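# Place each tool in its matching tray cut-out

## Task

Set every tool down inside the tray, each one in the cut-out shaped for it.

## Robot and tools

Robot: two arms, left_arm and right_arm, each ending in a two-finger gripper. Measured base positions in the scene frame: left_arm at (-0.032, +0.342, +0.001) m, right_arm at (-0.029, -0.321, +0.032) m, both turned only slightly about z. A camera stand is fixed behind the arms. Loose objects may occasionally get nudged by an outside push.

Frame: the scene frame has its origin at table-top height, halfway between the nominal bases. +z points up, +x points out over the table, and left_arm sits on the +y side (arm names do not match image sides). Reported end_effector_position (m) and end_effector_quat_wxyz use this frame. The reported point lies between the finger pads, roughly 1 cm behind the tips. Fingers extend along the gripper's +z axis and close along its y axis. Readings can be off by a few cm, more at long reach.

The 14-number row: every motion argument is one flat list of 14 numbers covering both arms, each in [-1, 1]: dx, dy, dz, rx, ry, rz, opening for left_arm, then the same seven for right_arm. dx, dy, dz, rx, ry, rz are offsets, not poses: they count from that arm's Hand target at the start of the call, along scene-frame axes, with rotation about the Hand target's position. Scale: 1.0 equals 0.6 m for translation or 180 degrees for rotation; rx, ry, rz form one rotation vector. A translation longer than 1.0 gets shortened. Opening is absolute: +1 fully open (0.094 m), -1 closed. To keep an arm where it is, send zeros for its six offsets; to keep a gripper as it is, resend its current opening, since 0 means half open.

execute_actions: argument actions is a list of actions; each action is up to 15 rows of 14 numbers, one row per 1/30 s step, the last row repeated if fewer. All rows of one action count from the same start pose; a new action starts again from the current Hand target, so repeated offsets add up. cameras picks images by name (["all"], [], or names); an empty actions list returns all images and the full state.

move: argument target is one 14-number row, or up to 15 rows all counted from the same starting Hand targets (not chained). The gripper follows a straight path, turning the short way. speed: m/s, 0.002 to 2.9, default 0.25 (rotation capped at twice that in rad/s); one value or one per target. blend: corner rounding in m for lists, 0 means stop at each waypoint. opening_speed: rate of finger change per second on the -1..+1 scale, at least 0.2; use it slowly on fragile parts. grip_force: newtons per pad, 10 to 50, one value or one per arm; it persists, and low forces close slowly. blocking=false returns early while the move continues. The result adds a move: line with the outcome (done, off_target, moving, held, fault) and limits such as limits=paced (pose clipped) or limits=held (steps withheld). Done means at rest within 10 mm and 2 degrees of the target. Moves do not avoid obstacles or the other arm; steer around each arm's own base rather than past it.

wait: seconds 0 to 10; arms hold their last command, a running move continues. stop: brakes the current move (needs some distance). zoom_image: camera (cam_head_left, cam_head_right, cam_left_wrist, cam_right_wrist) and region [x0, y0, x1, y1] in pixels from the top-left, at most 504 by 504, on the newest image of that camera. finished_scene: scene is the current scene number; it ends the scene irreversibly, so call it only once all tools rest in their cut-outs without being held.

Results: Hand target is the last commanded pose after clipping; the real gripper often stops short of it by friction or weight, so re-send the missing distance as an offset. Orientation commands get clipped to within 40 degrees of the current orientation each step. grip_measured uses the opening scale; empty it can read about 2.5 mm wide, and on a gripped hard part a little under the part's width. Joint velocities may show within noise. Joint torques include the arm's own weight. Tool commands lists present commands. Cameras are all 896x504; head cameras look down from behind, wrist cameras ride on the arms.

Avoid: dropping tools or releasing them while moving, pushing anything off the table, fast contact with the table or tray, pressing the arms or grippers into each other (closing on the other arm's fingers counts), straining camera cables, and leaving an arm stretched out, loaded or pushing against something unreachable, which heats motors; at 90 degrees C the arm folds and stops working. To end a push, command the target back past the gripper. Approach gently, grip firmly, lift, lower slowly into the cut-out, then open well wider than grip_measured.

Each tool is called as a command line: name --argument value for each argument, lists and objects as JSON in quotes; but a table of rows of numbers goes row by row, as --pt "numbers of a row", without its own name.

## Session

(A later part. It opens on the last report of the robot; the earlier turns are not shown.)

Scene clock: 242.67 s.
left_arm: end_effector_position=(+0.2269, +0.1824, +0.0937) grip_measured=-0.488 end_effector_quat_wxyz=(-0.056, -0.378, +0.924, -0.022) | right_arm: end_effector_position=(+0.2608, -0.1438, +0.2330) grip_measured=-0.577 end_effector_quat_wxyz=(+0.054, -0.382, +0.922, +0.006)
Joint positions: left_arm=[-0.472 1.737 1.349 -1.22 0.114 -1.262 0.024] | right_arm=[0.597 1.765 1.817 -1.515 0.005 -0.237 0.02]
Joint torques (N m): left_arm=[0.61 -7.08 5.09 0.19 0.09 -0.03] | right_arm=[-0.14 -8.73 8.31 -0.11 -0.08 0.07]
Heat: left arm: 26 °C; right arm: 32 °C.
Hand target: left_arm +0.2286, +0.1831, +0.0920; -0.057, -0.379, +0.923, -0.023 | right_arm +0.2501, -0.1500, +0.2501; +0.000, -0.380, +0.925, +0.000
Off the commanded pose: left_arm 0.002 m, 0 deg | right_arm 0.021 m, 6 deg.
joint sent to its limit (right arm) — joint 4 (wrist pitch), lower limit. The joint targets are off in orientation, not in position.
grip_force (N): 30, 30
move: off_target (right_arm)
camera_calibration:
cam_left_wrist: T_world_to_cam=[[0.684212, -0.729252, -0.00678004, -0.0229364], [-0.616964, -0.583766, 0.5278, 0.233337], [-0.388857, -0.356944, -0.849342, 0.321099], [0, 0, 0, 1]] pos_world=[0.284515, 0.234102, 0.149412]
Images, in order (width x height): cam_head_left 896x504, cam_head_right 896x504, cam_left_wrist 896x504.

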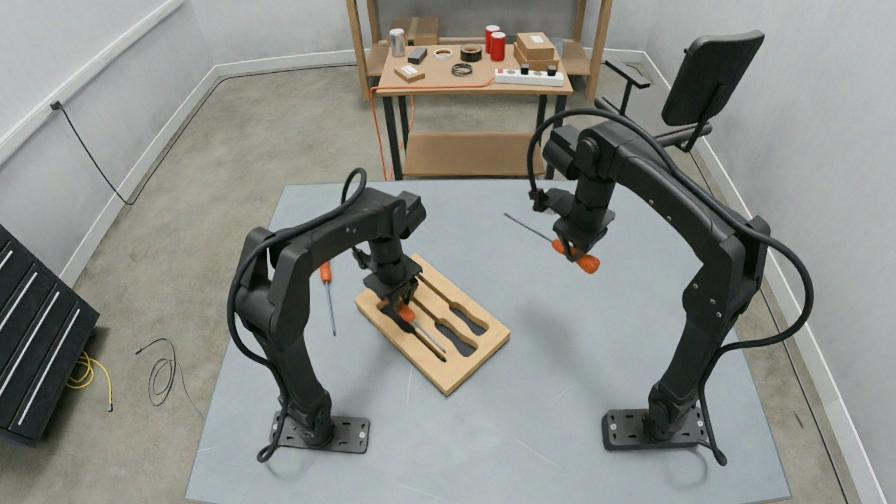

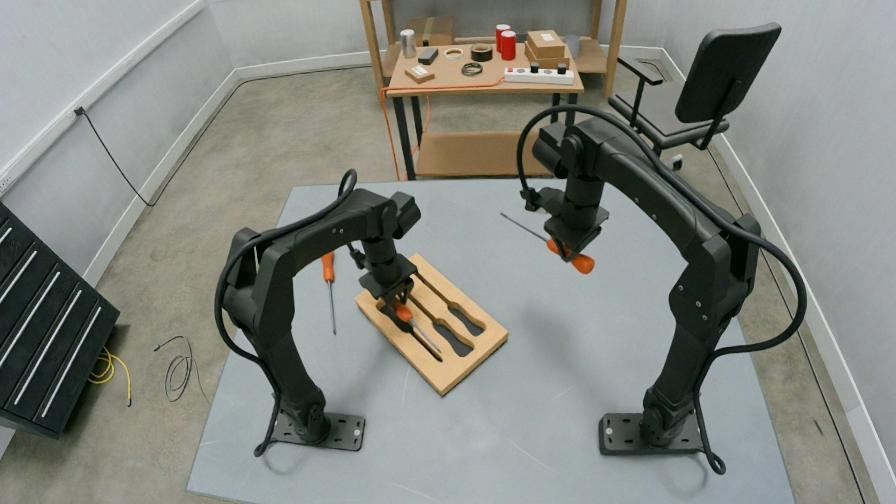

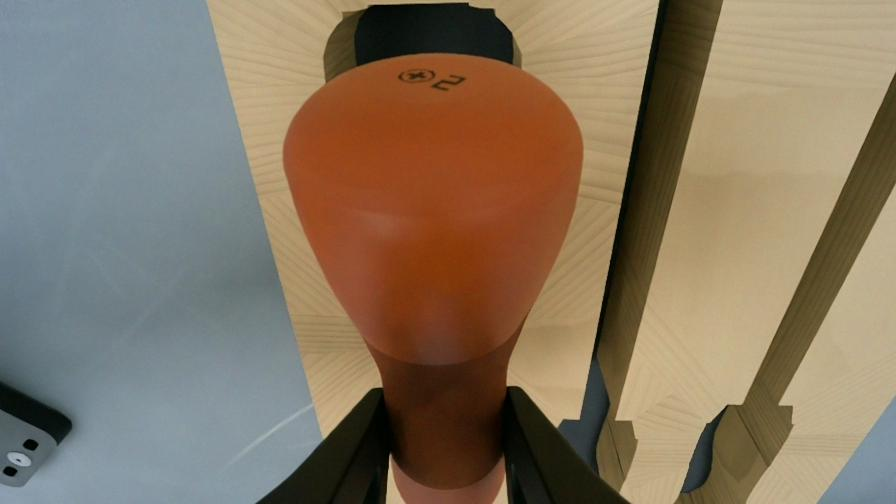

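move --target '[-0.0032,0.0032,-0.0367,0,0,0.0039,-0.65, 0,0,0,0,0,0,-0.65]' --speed 0.08 --cameras '["cam_left_wrist","cam_head_left"]'

zoom_image --camera "cam_head_left" --region '[350, 240, 510, 400]'

Scene clock: 261.57 s.
left_arm: end_effector_position=(+0.2252, +0.1831, +0.0736) grip_measured=-0.488 end_effector_quat_wxyz=(-0.054, -0.377, +0.924, -0.025) | right_arm: end_effector_position=(+0.2608, -0.1438, +0.2330) grip_measured=-0.577 end_effector_quat_wxyz=(+0.054, -0.382, +0.922, +0.006)
Joint positions: left_arm=[-0.472 1.737 1.268 -1.132 0.115 -1.262 0.024] | right_arm=[0.597 1.765 1.817 -1.515 0.005 -0.237 0.02]
Joint torques (N m): left_arm=[0.88 -6.52 4.92 0.2 0.1 -0.1] | right_arm=[-0.16 -8.72 8.29 -0.1 -0.07 0.08]
Heat: left arm: 26 °C; right arm: 33 °C.
Hand target: left_arm +0.2267, +0.1850, +0.0700; -0.057, -0.385, +0.921, -0.024 | right_arm +0.2501, -0.1500, +0.2501; +0.000, -0.380, +0.925, +0.000
Off the commanded pose: left_arm 0.004 m, 1 deg | right_arm 0.021 m, 6 deg.
joint sent to its limit (right arm) — joint 4 (wrist pitch), lower limit. The joint targets are off in orientation, not in position.
grip_force (N): 30, 30
move: off_target (right_arm)
camera_calibration:
cam_left_wrist: T_world_to_cam=[[0.683998, -0.729483, 0.000900525, -0.0218564], [-0.620476, -0.581137, 0.526583, 0.243647], [-0.38361, -0.36074, -0.850123, 0.303138], [0, 0, 0, 1]] pos_world=[0.282413, 0.235002, 0.129424]
Images, in order (width x height): cam_head_left 896x504, cam_left_wrist 896x504.

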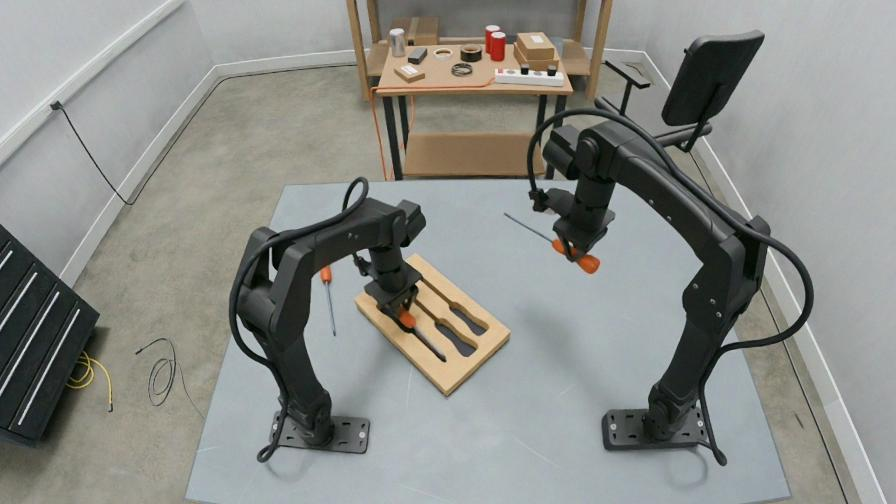

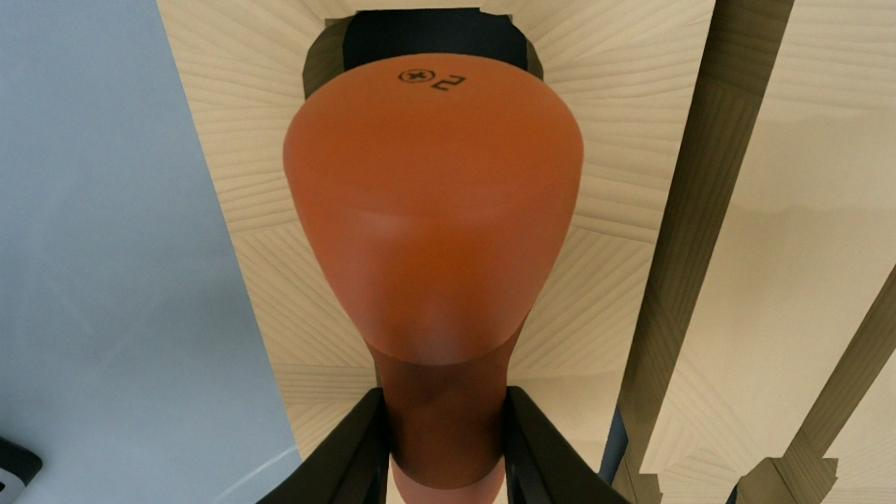

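Scaled by 3.150.

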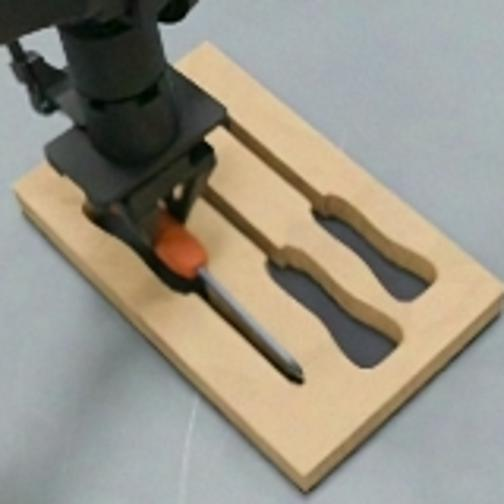

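zoom_image --camera "cam_head_left" --region '[390, 290, 460, 370]'

Scaled by 6.300.

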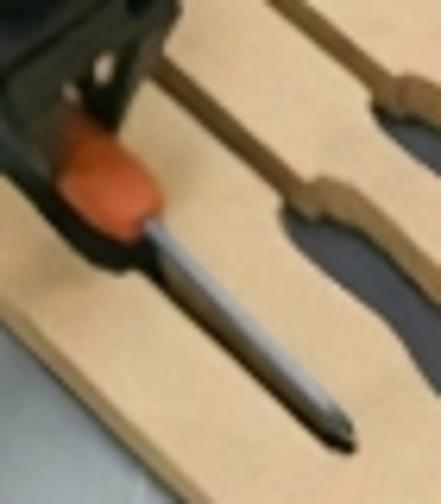

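move --target '[0,0,0,0,0,0,-0.65, 0.083,0.05,-0.1335,0.482,-0.177,0.2184,-0.65]' --speed 0.25 --cameras '["cam_right_wrist","cam_left_wrist"]'

zoom_image --camera "cam_right_wrist" --region '[100, 100, 450, 400]'

Scene clock: 290.03 s.
left_arm: end_effector_position=(+0.2252, +0.1830, +0.0736) grip_measured=-0.488 end_effector_quat_wxyz=(-0.054, -0.377, +0.924, -0.026) | right_arm: end_effector_position=(+0.2944, -0.1212, +0.1556) grip_measured=-0.577 end_effector_quat_wxyz=(-0.462, +0.517, -0.517, -0.502)
Joint positions: left_arm=[-0.472 1.737 1.268 -1.131 0.115 -1.262 0.024] | right_arm=[0.106 1.957 1.038 -0.429 -1.499 -1.308 0.02]
Joint torques (N m): left_arm=[0.87 -6.52 4.92 0.22 0.1 -0.1] | right_arm=[0.03 -6.75 7.84 0.46 -1.3 -0.31]
Heat: left arm: 25 °C; right arm: 32 °C.
Hand target: left_arm +0.2267, +0.1850, +0.0700; -0.057, -0.385, +0.921, -0.024 | right_arm +0.2998, -0.1200, +0.1699; -0.477, +0.521, -0.478, -0.521
Off the commanded pose: left_arm 0.004 m, 1 deg | right_arm 0.015 m, 5 deg.
joint sent to its limit (right arm) — joint 5 (wrist yaw), lower limit. The joint targets still meet the commanded pose.
grip_force (N): 30, 30
move: off_target (right_arm)
camera_calibration:
cam_left_wrist: T_world_to_cam=[[0.684004, -0.729477, 0.00130981, -0.021981], [-0.620645, -0.581011, 0.526522, 0.243735], [-0.383325, -0.360956, -0.85016, 0.303151], [0, 0, 0, 1]] pos_world=[0.282513, 0.235003, 0.129424]
cam_right_wrist: T_world_to_cam=[[0.999567, 0.0195776, -0.0219799, -0.292039], [-0.00972886, -0.485025, -0.874446, 0.120181], [-0.0277803, 0.874281, -0.484624, 0.279786], [0, 0, 0, 1]] pos_world=[0.300855, -0.180603, 0.234264]
Images, in order (width x height): cam_left_wrist 896x504, cam_right_wrist 896x504.

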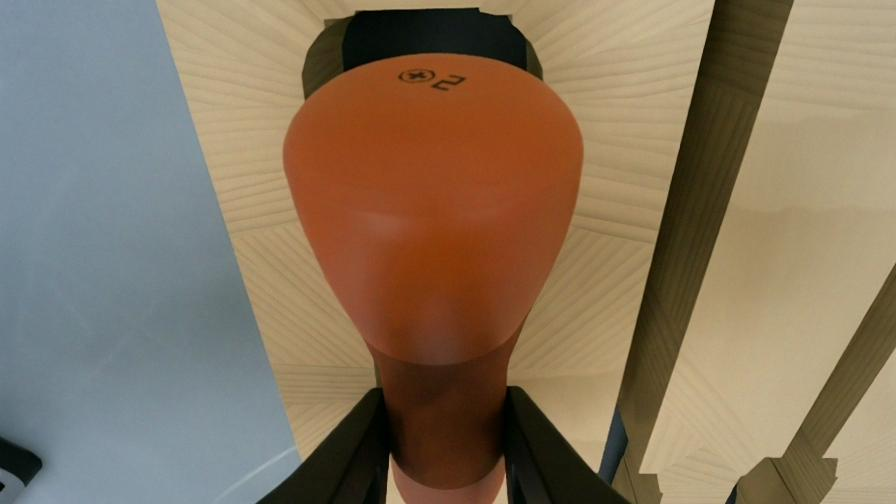

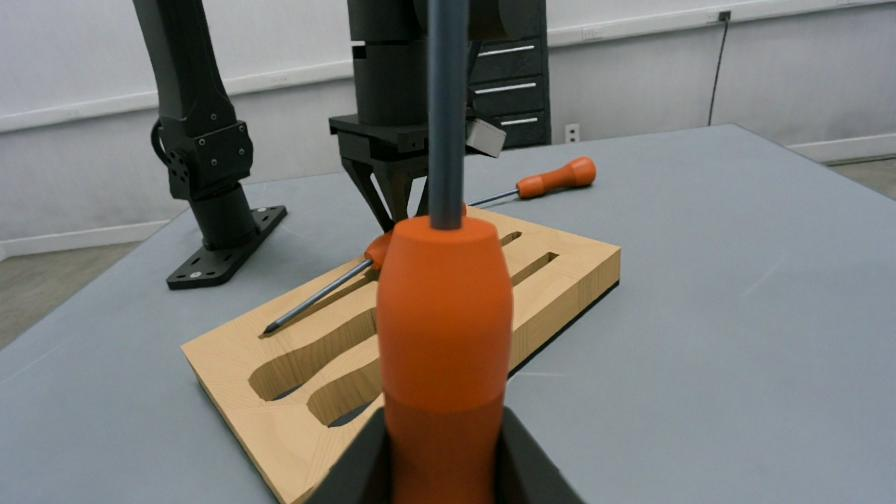

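Scaled by 1.440.

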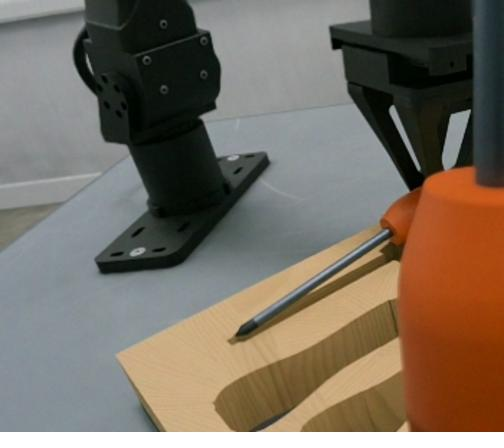

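zoom_image --camera "cam_right_wrist" --region '[450, 180, 650, 400]'

zoom_image --camera "cam_right_wrist" --region '[170, 304, 370, 504]'

zoom_image --camera "cam_right_wrist" --region '[240, 220, 400, 350]'

Scaled by 2.291.

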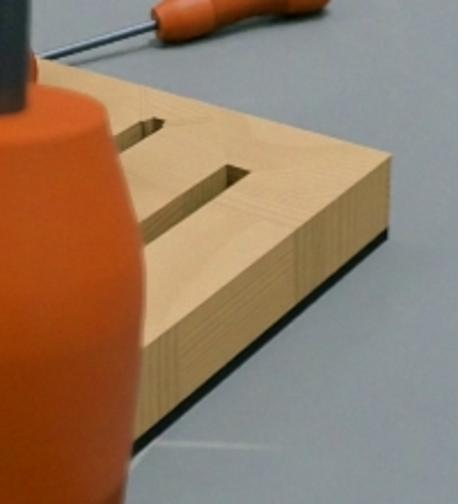

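Scaled by 2.520.

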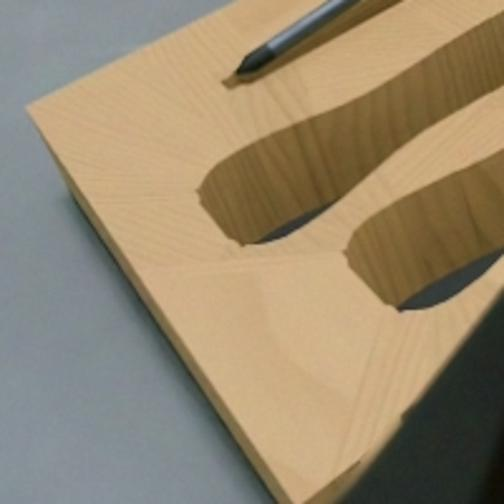

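Scaled by 3.150.

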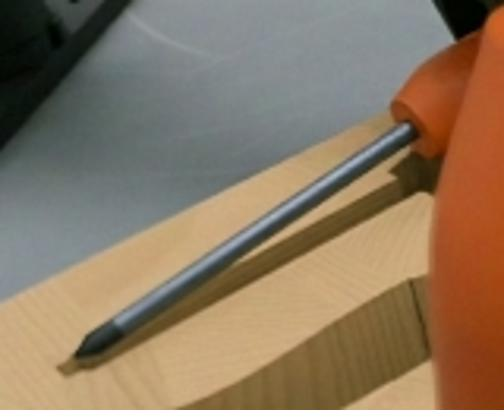

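move --pt "-0.0037 0.005 0.05 -0.0195 0.0198 0.0056 -0.65 0 0 0 0 0 0 -0.65" --pt "-0.0037 0.005 -0.01 -0.0195 0.0198 0.0056 -0.65 0 0 0 0 0 0 -0.65" --speed 0.1 --cameras '["cam_left_wrist","cam_right_wrist","cam_head_left"]'

zoom_image --camera "cam_right_wrist" --region '[240, 220, 400, 350]'

zoom_image --camera "cam_head_left" --region '[390, 290, 460, 370]'

Scene clock: 342.90 s.
left_arm: end_effector_position=(+0.2229, +0.1878, +0.0648) grip_measured=-0.488 end_effector_quat_wxyz=(-0.096, -0.390, +0.915, -0.038) | right_arm: end_effector_position=(+0.2952, -0.1211, +0.1573) grip_measured=-0.577 end_effector_quat_wxyz=(-0.461, +0.518, -0.517, -0.503)
Joint positions: left_arm=[-0.415 1.766 1.256 -1.134 0.192 -1.23 0.024] | right_arm=[0.106 1.966 1.063 -0.493 -1.499 -1.353 0.02]
Joint torques (N m): left_arm=[0.53 -7.27 5.04 0.12 0.17 0.01] | right_arm=[0.05 -6.71 7.41 0.39 -1.3 -0.38]
Heat: left arm: 25 °C; right arm: 32 °C.
Hand target: left_arm +0.2244, +0.1879, +0.0640; -0.097, -0.391, +0.914, -0.041 | right_arm +0.2998, -0.1200, +0.1700; -0.477, +0.521, -0.478, -0.521
Off the commanded pose: left_arm 0.002 m, 0 deg | right_arm 0.013 m, 5 deg.
joint sent to its limit (right arm) — joint 5 (wrist yaw), lower limit. The joint targets still meet the commanded pose.
grip_force (N): 30, 30
move: off_target (right_arm)
camera_calibration:
cam_left_wrist: T_world_to_cam=[[0.705238, -0.708913, -0.00907005, -0.0248167], [-0.564127, -0.56886, 0.598464, 0.23017], [-0.429418, -0.416943, -0.801098, 0.314194], [0, 0, 0, 1]] pos_world=[0.282267, 0.244343, 0.113726]
cam_right_wrist: T_world_to_cam=[[0.999455, 0.0227169, -0.0239389, -0.292141], [-0.00989483, -0.485733, -0.874051, 0.121644], [-0.0314837, 0.873812, -0.485244, 0.281778], [0, 0, 0, 1]] pos_world=[0.302057, -0.180498, 0.236061]
Images, in order (width x height): cam_head_left 896x504, cam_left_wrist 896x504, cam_right_wrist 896x504.

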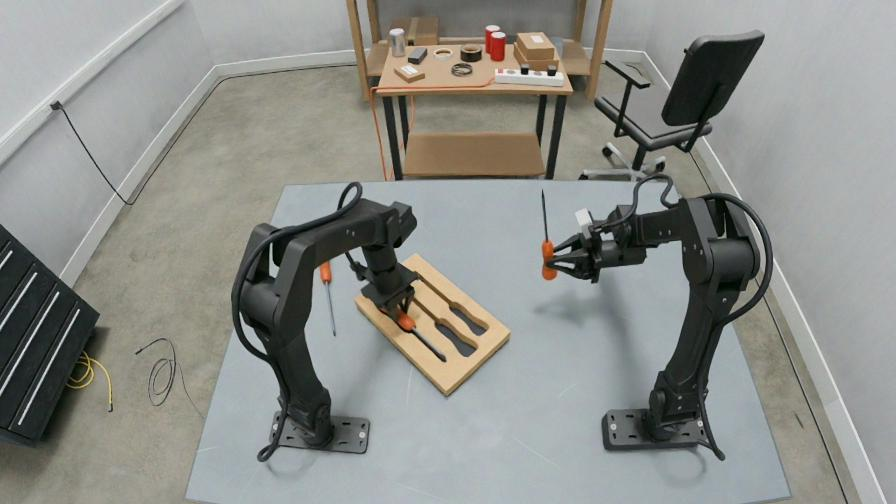

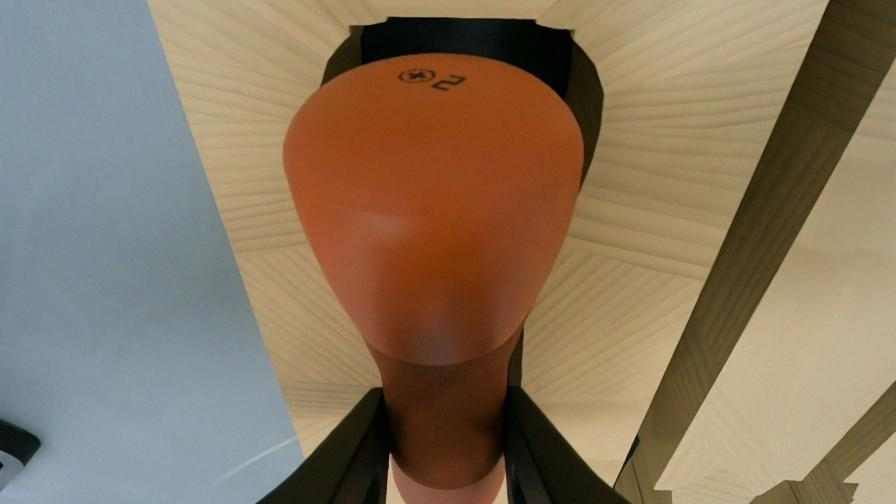

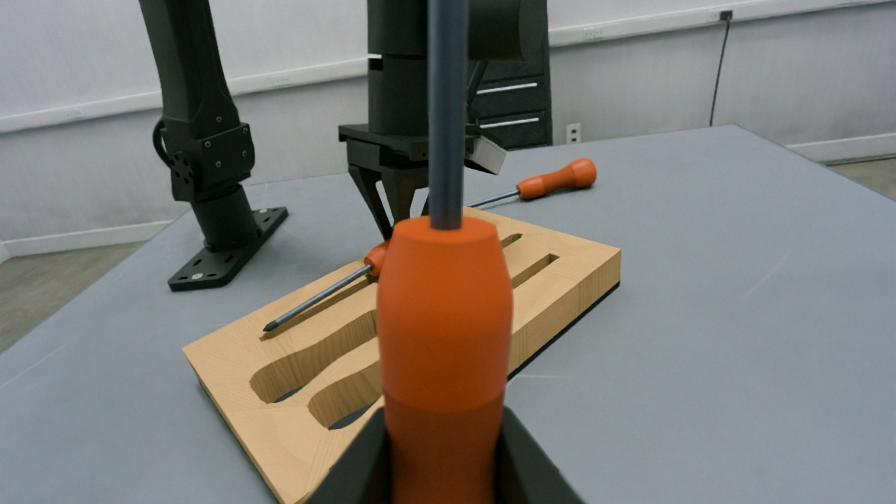

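Scaled by 3.150.

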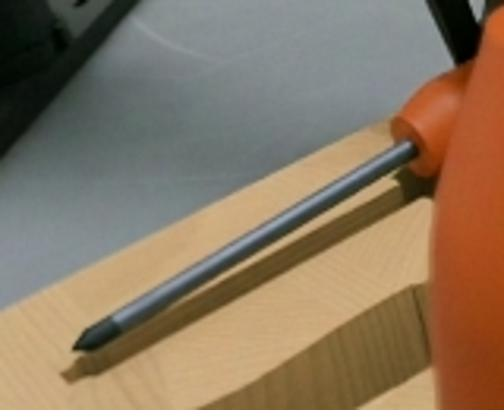

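Scaled by 6.300.

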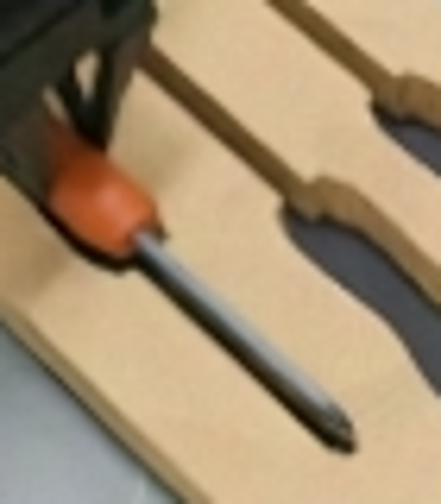

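move --pt "0.0071 -0.0071 0.03 0 0 -0.0083 -0.65 0 0 0 0 0 0 -0.65" --pt "0.0028 -0.0028 -0.004 0 0 -0.0083 -0.65 0 0 0 0 0 0 -0.65" --speed 0.1 --cameras '["cam_left_wrist","cam_right_wrist","cam_head_left"]'

zoom_image --camera "cam_right_wrist" --region '[240, 220, 400, 350]'

zoom_image --camera "cam_head_left" --region '[390, 290, 460, 370]'

Scene clock: 353.77 s.
left_arm: end_effector_position=(+0.2255, +0.1866, +0.0634) grip_measured=-0.488 end_effector_quat_wxyz=(-0.096, -0.380, +0.919, -0.038) | right_arm: end_effector_position=(+0.2949, -0.1212, +0.1573) grip_measured=-0.577 end_effector_quat_wxyz=(-0.459, +0.517, -0.517, -0.504)
Joint positions: left_arm=[-0.415 1.779 1.266 -1.132 0.192 -1.208 0.024] | right_arm=[0.106 1.972 1.074 -0.53 -1.499 -1.381 0.02]
Joint torques (N m): left_arm=[0.16 -7.19 4.93 0.13 0.15 0] | right_arm=[0.03 -6.72 7.41 0.37 -1.31 -0.41]
Heat: left arm: 25 °C; right arm: 32 °C.
Hand target: left_arm +0.2261, +0.1862, +0.0616; -0.098, -0.379, +0.919, -0.039 | right_arm +0.2998, -0.1200, +0.1699; -0.477, +0.521, -0.478, -0.521
Off the commanded pose: left_arm 0.002 m, 0 deg | right_arm 0.014 m, 5 deg.
joint sent to its limit (right arm) — joint 5 (wrist yaw), lower limit. The joint targets still meet the commanded pose.
grip_force (N): 30, 30
move: off_target (right_arm)
camera_calibration:
cam_left_wrist: T_world_to_cam=[[0.689456, -0.724307, -0.00548763, -0.0213], [-0.57785, -0.554583, 0.598772, 0.232134], [-0.436738, -0.409656, -0.800901, 0.313952], [0, 0, 0, 1]] pos_world=[0.285939, 0.241922, 0.112332]
cam_right_wrist: T_world_to_cam=[[0.999289, 0.0246503, -0.0285399, -0.290765], [-0.0129626, -0.486161, -0.873773, 0.122386], [-0.0354137, 0.873521, -0.485496, 0.282834], [0, 0, 0, 1]] pos_world=[0.302161, -0.180394, 0.235954]
Images, in order (width x height): cam_head_left 896x504, cam_left_wrist 896x504, cam_right_wrist 896x504.

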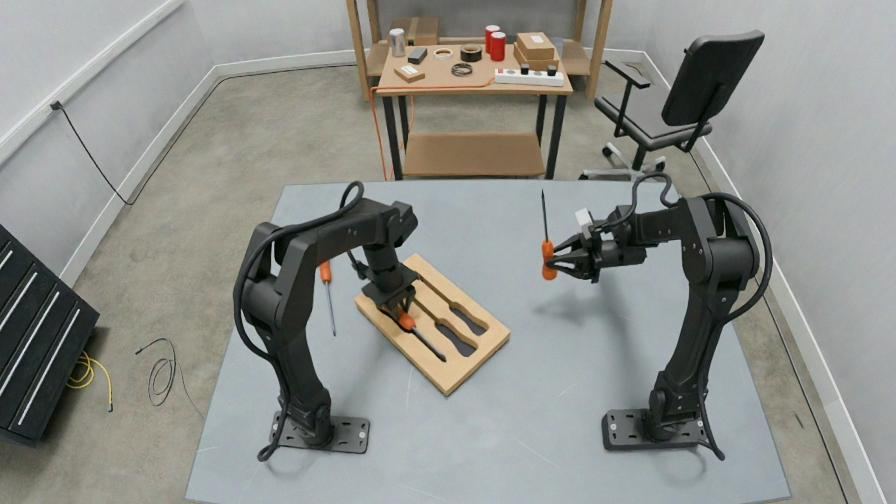

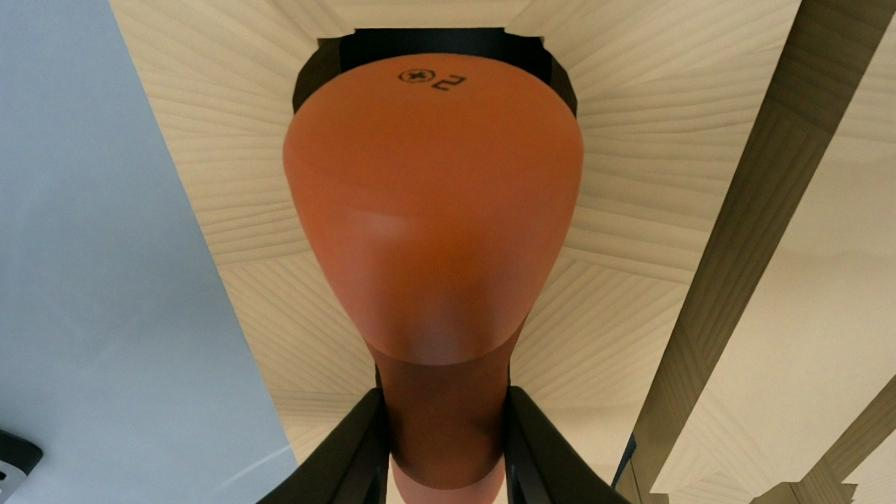

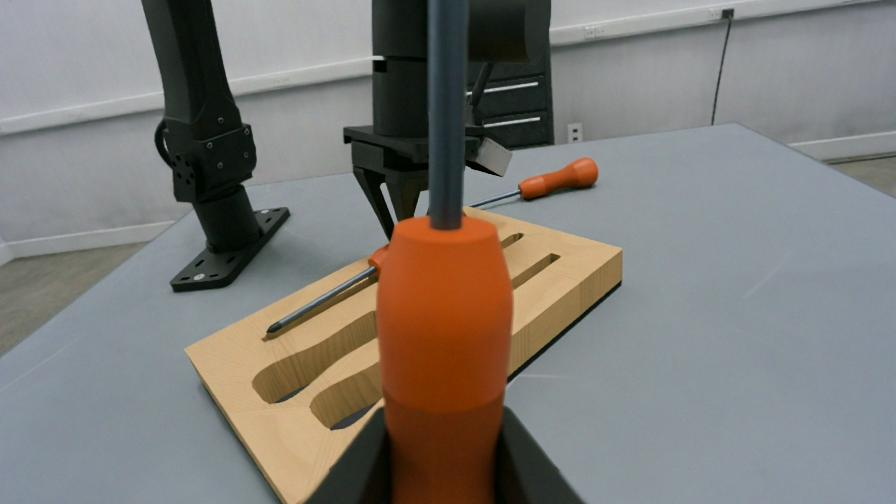

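Scaled by 3.150.

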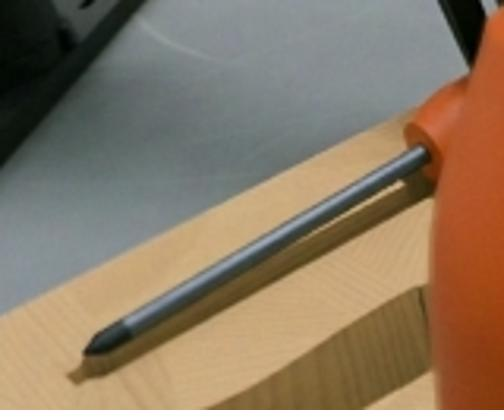

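Scaled by 6.300.

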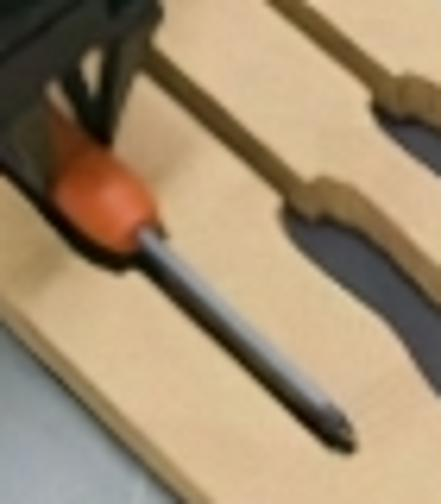

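move --target '[0,0,-0.0125,0,0,0,-0.65, 0,0,0,0,0,0,-0.65]' --speed 0.05 --cameras '["cam_left_wrist","cam_right_wrist"]'

zoom_image --camera "cam_right_wrist" --region '[240, 220, 400, 350]'

Scene clock: 363.47 s.
left_arm: end_effector_position=(+0.2263, +0.1863, +0.0575) grip_measured=-0.488 end_effector_quat_wxyz=(-0.094, -0.380, +0.919, -0.040) | right_arm: end_effector_position=(+0.2936, -0.1212, +0.1571) grip_measured=-0.577 end_effector_quat_wxyz=(-0.458, +0.517, -0.518, -0.505)
Joint positions: left_arm=[-0.415 1.785 1.248 -1.105 0.192 -1.208 0.024] | right_arm=[0.106 1.972 1.074 -0.545 -1.499 -1.392 0.02]
Joint torques (N m): left_arm=[0.16 -6.93 4.67 0.15 0.15 0] | right_arm=[0.03 -6.56 7.69 0.42 -1.3 -0.41]
Heat: left arm: 24 °C; right arm: 31 °C.
Hand target: left_arm +0.2261, +0.1862, +0.0541; -0.098, -0.379, +0.919, -0.039 | right_arm +0.2998, -0.1200, +0.1699; -0.477, +0.521, -0.478, -0.521
Off the commanded pose: left_arm 0.003 m, 0 deg | right_arm 0.014 m, 5 deg.
joint sent to its limit (right arm) — joint 5 (wrist yaw), lower limit. The joint targets still meet the commanded pose.
grip_force (N): 30, 30
move: off_target (right_arm)
camera_calibration:
cam_left_wrist: T_world_to_cam=[[0.689177, -0.724592, -0.00114283, -0.0222757], [-0.580597, -0.553162, 0.597427, 0.23637], [-0.433523, -0.411069, -0.801923, 0.30898], [0, 0, 0, 1]] pos_world=[0.286537, 0.241622, 0.106538]
cam_right_wrist: T_world_to_cam=[[0.999161, 0.0254603, -0.0320674, -0.288753], [-0.015641, -0.486451, -0.873568, 0.122939], [-0.0378405, 0.873337, -0.485645, 0.283566], [0, 0, 0, 1]] pos_world=[0.301164, -0.180493, 0.235848]
Images, in order (width x height): cam_left_wrist 896x504, cam_right_wrist 896x504.

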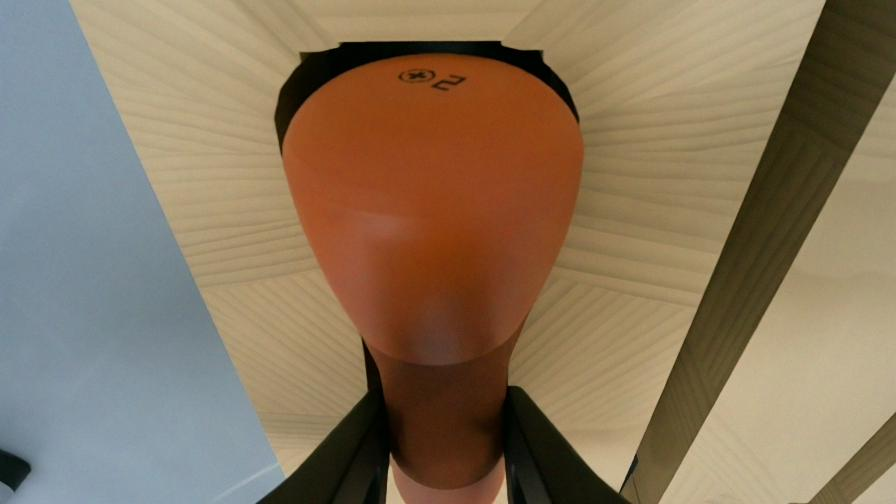

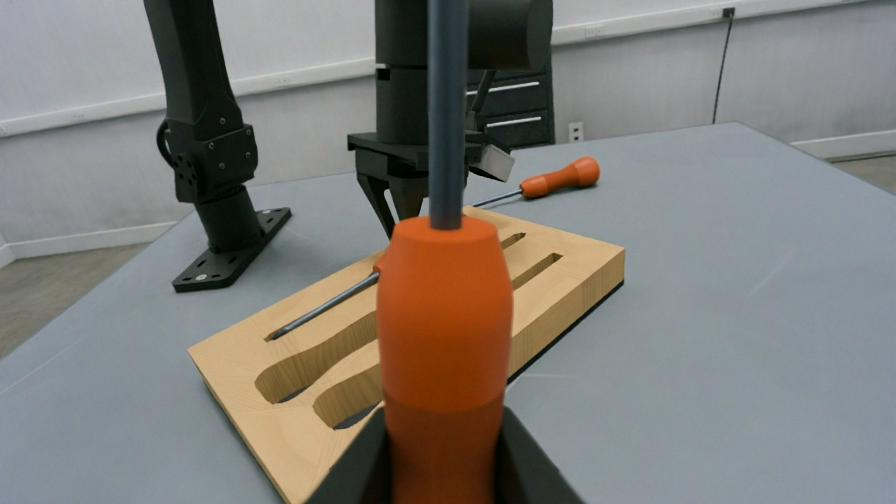

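Scaled by 3.150.

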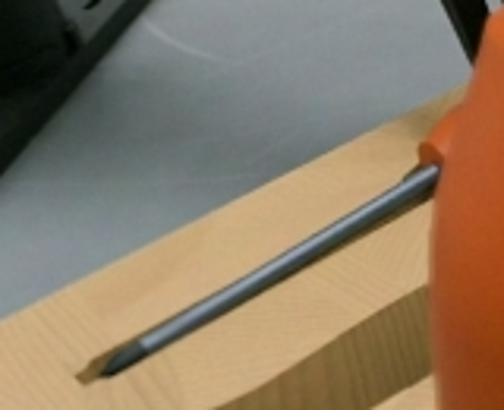

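move --target '[-0.0015,0.0015,-0.009,0,0,0,-0.65, 0,0,0,0,0,0,-0.65]' --speed 0.05 --cameras '["cam_left_wrist","cam_head_left"]'

zoom_image --camera "cam_head_left" --region '[390, 290, 460, 370]'

Scene clock: 369.07 s.
left_arm: end_effector_position=(+0.2246, +0.1871, +0.0531) grip_measured=-0.488 end_effector_quat_wxyz=(-0.095, -0.379, +0.920, -0.039) | right_arm: end_effector_position=(+0.2947, -0.1212, +0.1573) grip_measured=-0.577 end_effector_quat_wxyz=(-0.458, +0.517, -0.517, -0.505)
Joint positions: left_arm=[-0.415 1.785 1.23 -1.089 0.192 -1.206 0.024] | right_arm=[0.106 1.976 1.083 -0.557 -1.499 -1.401 0.02]
Joint torques (N m): left_arm=[0.31 -6.69 4.52 0.2 0.15 0.01] | right_arm=[0.05 -6.74 7.39 0.34 -1.31 -0.46]
Heat: left arm: 24 °C; right arm: 31 °C.
Hand target: left_arm +0.2252, +0.1871, +0.0487; -0.098, -0.379, +0.919, -0.039 | right_arm +0.2998, -0.1200, +0.1699; -0.477, +0.522, -0.478, -0.521
Off the commanded pose: left_arm 0.004 m, 0 deg | right_arm 0.014 m, 5 deg.
joint sent to its limit (right arm) — joint 5 (wrist yaw), lower limit. The joint targets still meet the commanded pose.
grip_force (N): 30, 30
move: off_target (right_arm)
camera_calibration:
cam_left_wrist: T_world_to_cam=[[0.688419, -0.725307, -0.00308311, -0.0200836], [-0.580003, -0.553048, 0.598109, 0.238191], [-0.435518, -0.409962, -0.801408, 0.30529], [0, 0, 0, 1]] pos_world=[0.284937, 0.242321, 0.102136]
Images, in order (width x height): cam_head_left 896x504, cam_left_wrist 896x504.

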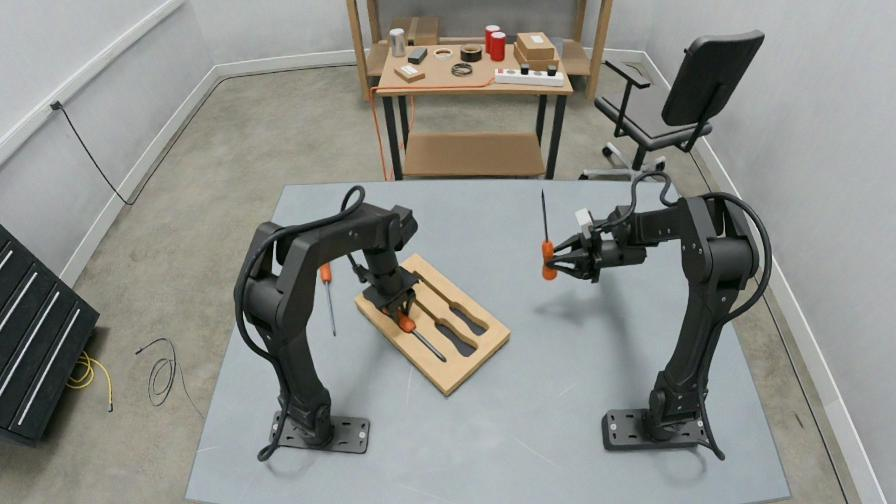

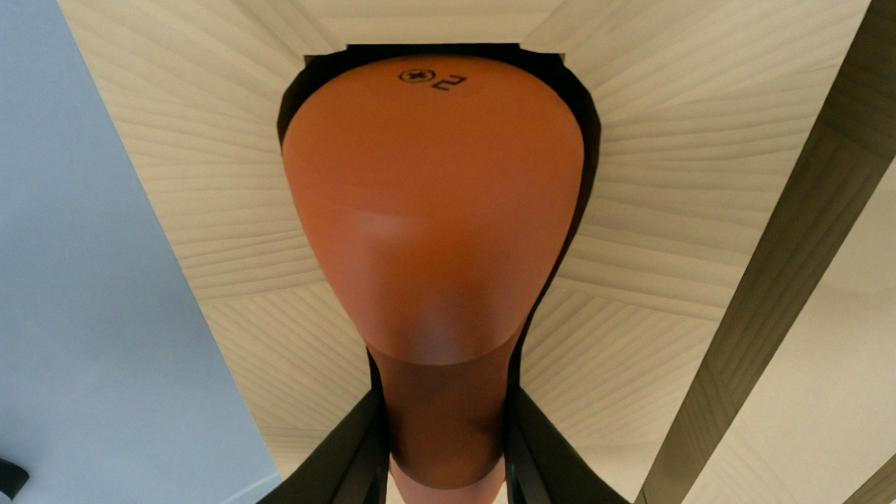

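Scaled by 6.300.

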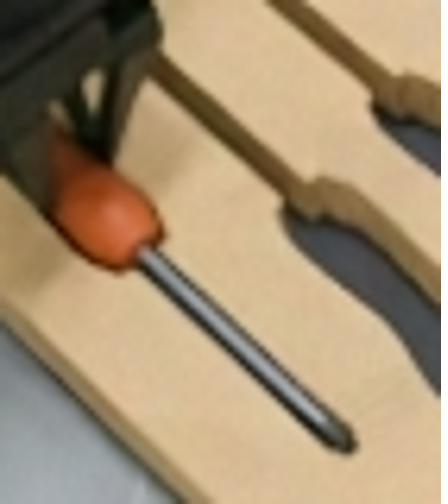

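move --pt "0 0 -0.008 0 0 0 -0.65 0 0 0 0 0 0 -0.65" --speed 0.05 --cameras '["cam_left_wrist"]'

Scene clock: 371.93 s.
left_arm: end_effector_position=(+0.2238, +0.1874, +0.0516) grip_measured=-0.489 end_effector_quat_wxyz=(-0.095, -0.379, +0.920, -0.039) | right_arm: end_effector_position=(+0.2937, -0.1212, +0.1572) grip_measured=-0.577 end_effector_quat_wxyz=(-0.457, +0.517, -0.518, -0.506)
Joint positions: left_arm=[-0.415 1.785 1.224 -1.084 0.192 -1.206 0.024] | right_arm=[0.106 1.976 1.083 -0.569 -1.499 -1.411 0.02]
Joint torques (N m): left_arm=[0.31 -6.19 3.99 0.34 0.15 0.01] | right_arm=[0.02 -6.63 7.61 0.37 -1.31 -0.43]
Heat: left arm: 24 °C; right arm: 31 °C.
Hand target: left_arm +0.2252, +0.1872, +0.0439; -0.097, -0.379, +0.919, -0.039 | right_arm +0.2998, -0.1200, +0.1699; -0.477, +0.521, -0.478, -0.521
Off the commanded pose: left_arm 0.008 m, 0 deg | right_arm 0.014 m, 5 deg.
joint sent to its limit (right arm) — joint 5 (wrist yaw), lower limit. The joint targets still meet the commanded pose.
grip_force (N): 30, 30
move: off_target (right_arm)
camera_calibration:
cam_left_wrist: T_world_to_cam=[[0.688378, -0.725338, -0.00454131, -0.0192923], [-0.579218, -0.55345, 0.598498, 0.238802], [-0.436627, -0.409362, -0.801111, 0.304008], [0, 0, 0, 1]] pos_world=[0.284337, 0.242621, 0.100533]
Images, in order (width x height): cam_left_wrist 896x504.

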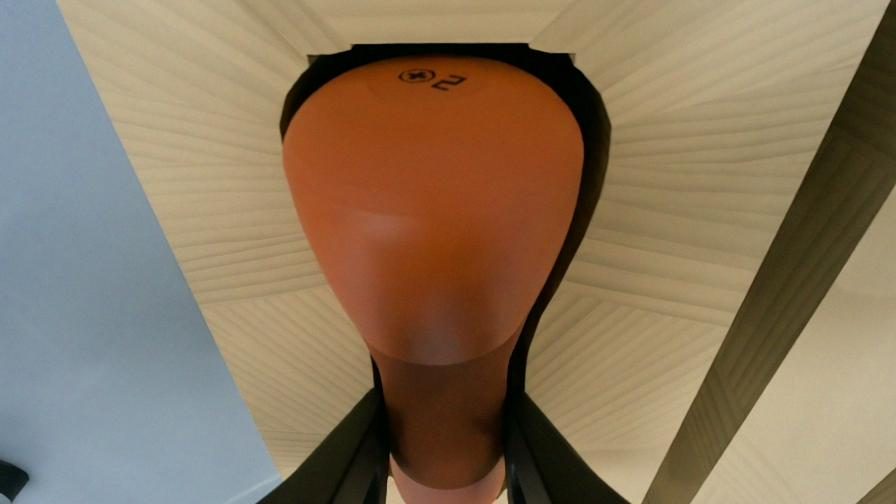

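move --pt "0.0018 -0.0018 0.007 0 0 0 -0.65 0 0 0 0 0 0 -0.65" --pt "0.0018 -0.0018 0.007 0 0 0 -0.3 0 0 0 0 0 0 -0.65" --speed 0.05 --opening_speed 0.2 --cameras '["cam_left_wrist","cam_right_wrist"]'

Scene clock: 376.53 s.
left_arm: end_effector_position=(+0.2206, +0.1889, +0.0519) grip_measured=-0.302 end_effector_quat_wxyz=(-0.100, -0.380, +0.919, -0.033) | right_arm: end_effector_position=(+0.2942, -0.1212, +0.1570) grip_measured=-0.577 end_effector_quat_wxyz=(-0.456, +0.518, -0.518, -0.506)
Joint positions: left_arm=[-0.415 1.785 1.224 -1.098 0.192 -1.206 0.033] | right_arm=[0.106 1.986 1.099 -0.61 -1.498 -1.445 0.02]
Joint torques (N m): left_arm=[0.14 -6.19 5.29 0.28 0.15 -0.01] | right_arm=[0.03 -6.8 7.32 0.34 -1.34 -0.45]
Heat: left arm: 24 °C; right arm: 32 °C.
Hand target: left_arm +0.2262, +0.1861, +0.0481; -0.098, -0.379, +0.919, -0.039 | right_arm +0.2998, -0.1200, +0.1699; -0.477, +0.521, -0.478, -0.521
Off the commanded pose: left_arm 0.007 m, 1 deg | right_arm 0.014 m, 5 deg.
joint sent to its limit (right arm) — joint 5 (wrist yaw), lower limit. The joint targets still meet the commanded pose.
grip_force (N): 30, 30
move: off_target (right_arm)
camera_calibration:
cam_left_wrist: T_world_to_cam=[[0.688205, -0.725293, -0.0179799, -0.0152505], [-0.571328, -0.557055, 0.602722, 0.236326], [-0.447166, -0.404524, -0.797748, 0.30464], [0, 0, 0, 1]] pos_world=[0.28174, 0.24382, 0.100313]
cam_right_wrist: T_world_to_cam=[[0.999023, 0.0291135, -0.0332393, -0.288683], [-0.0148044, -0.488236, -0.872586, 0.122247], [-0.0416326, 0.872226, -0.487328, 0.284761], [0, 0, 0, 1]] pos_world=[0.302066, -0.180286, 0.235847]
Images, in order (width x height): cam_left_wrist 896x504, cam_right_wrist 896x504.

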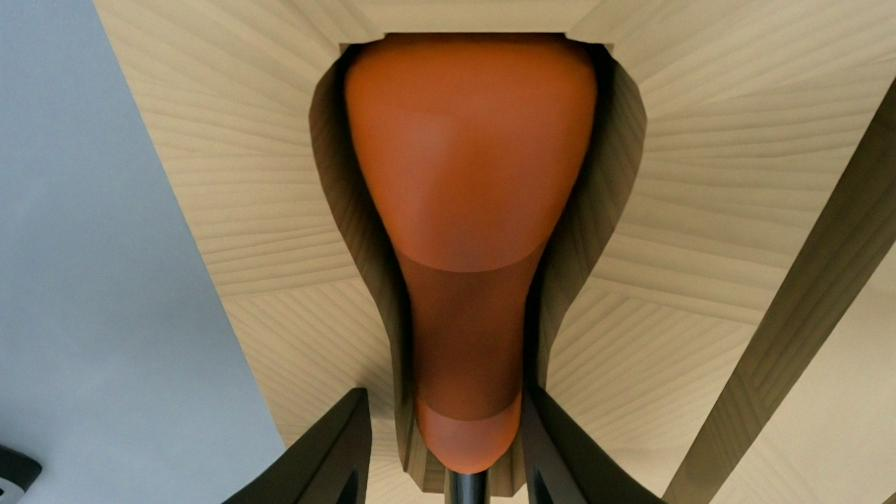

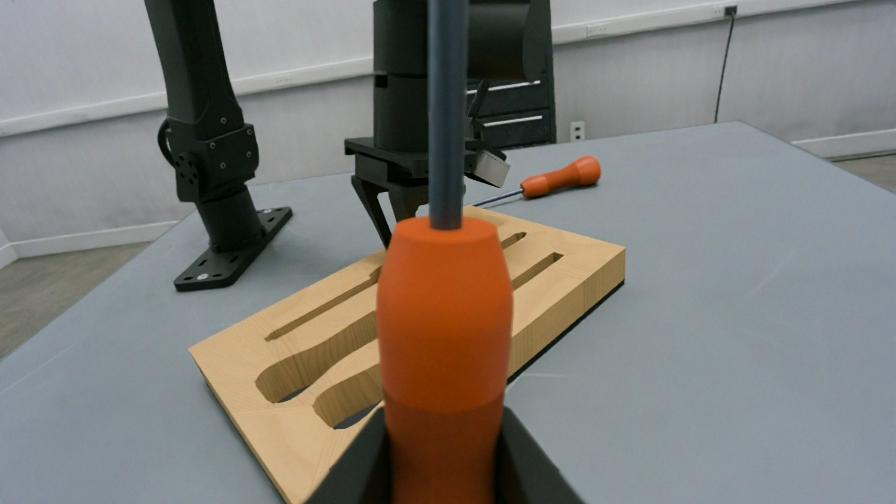

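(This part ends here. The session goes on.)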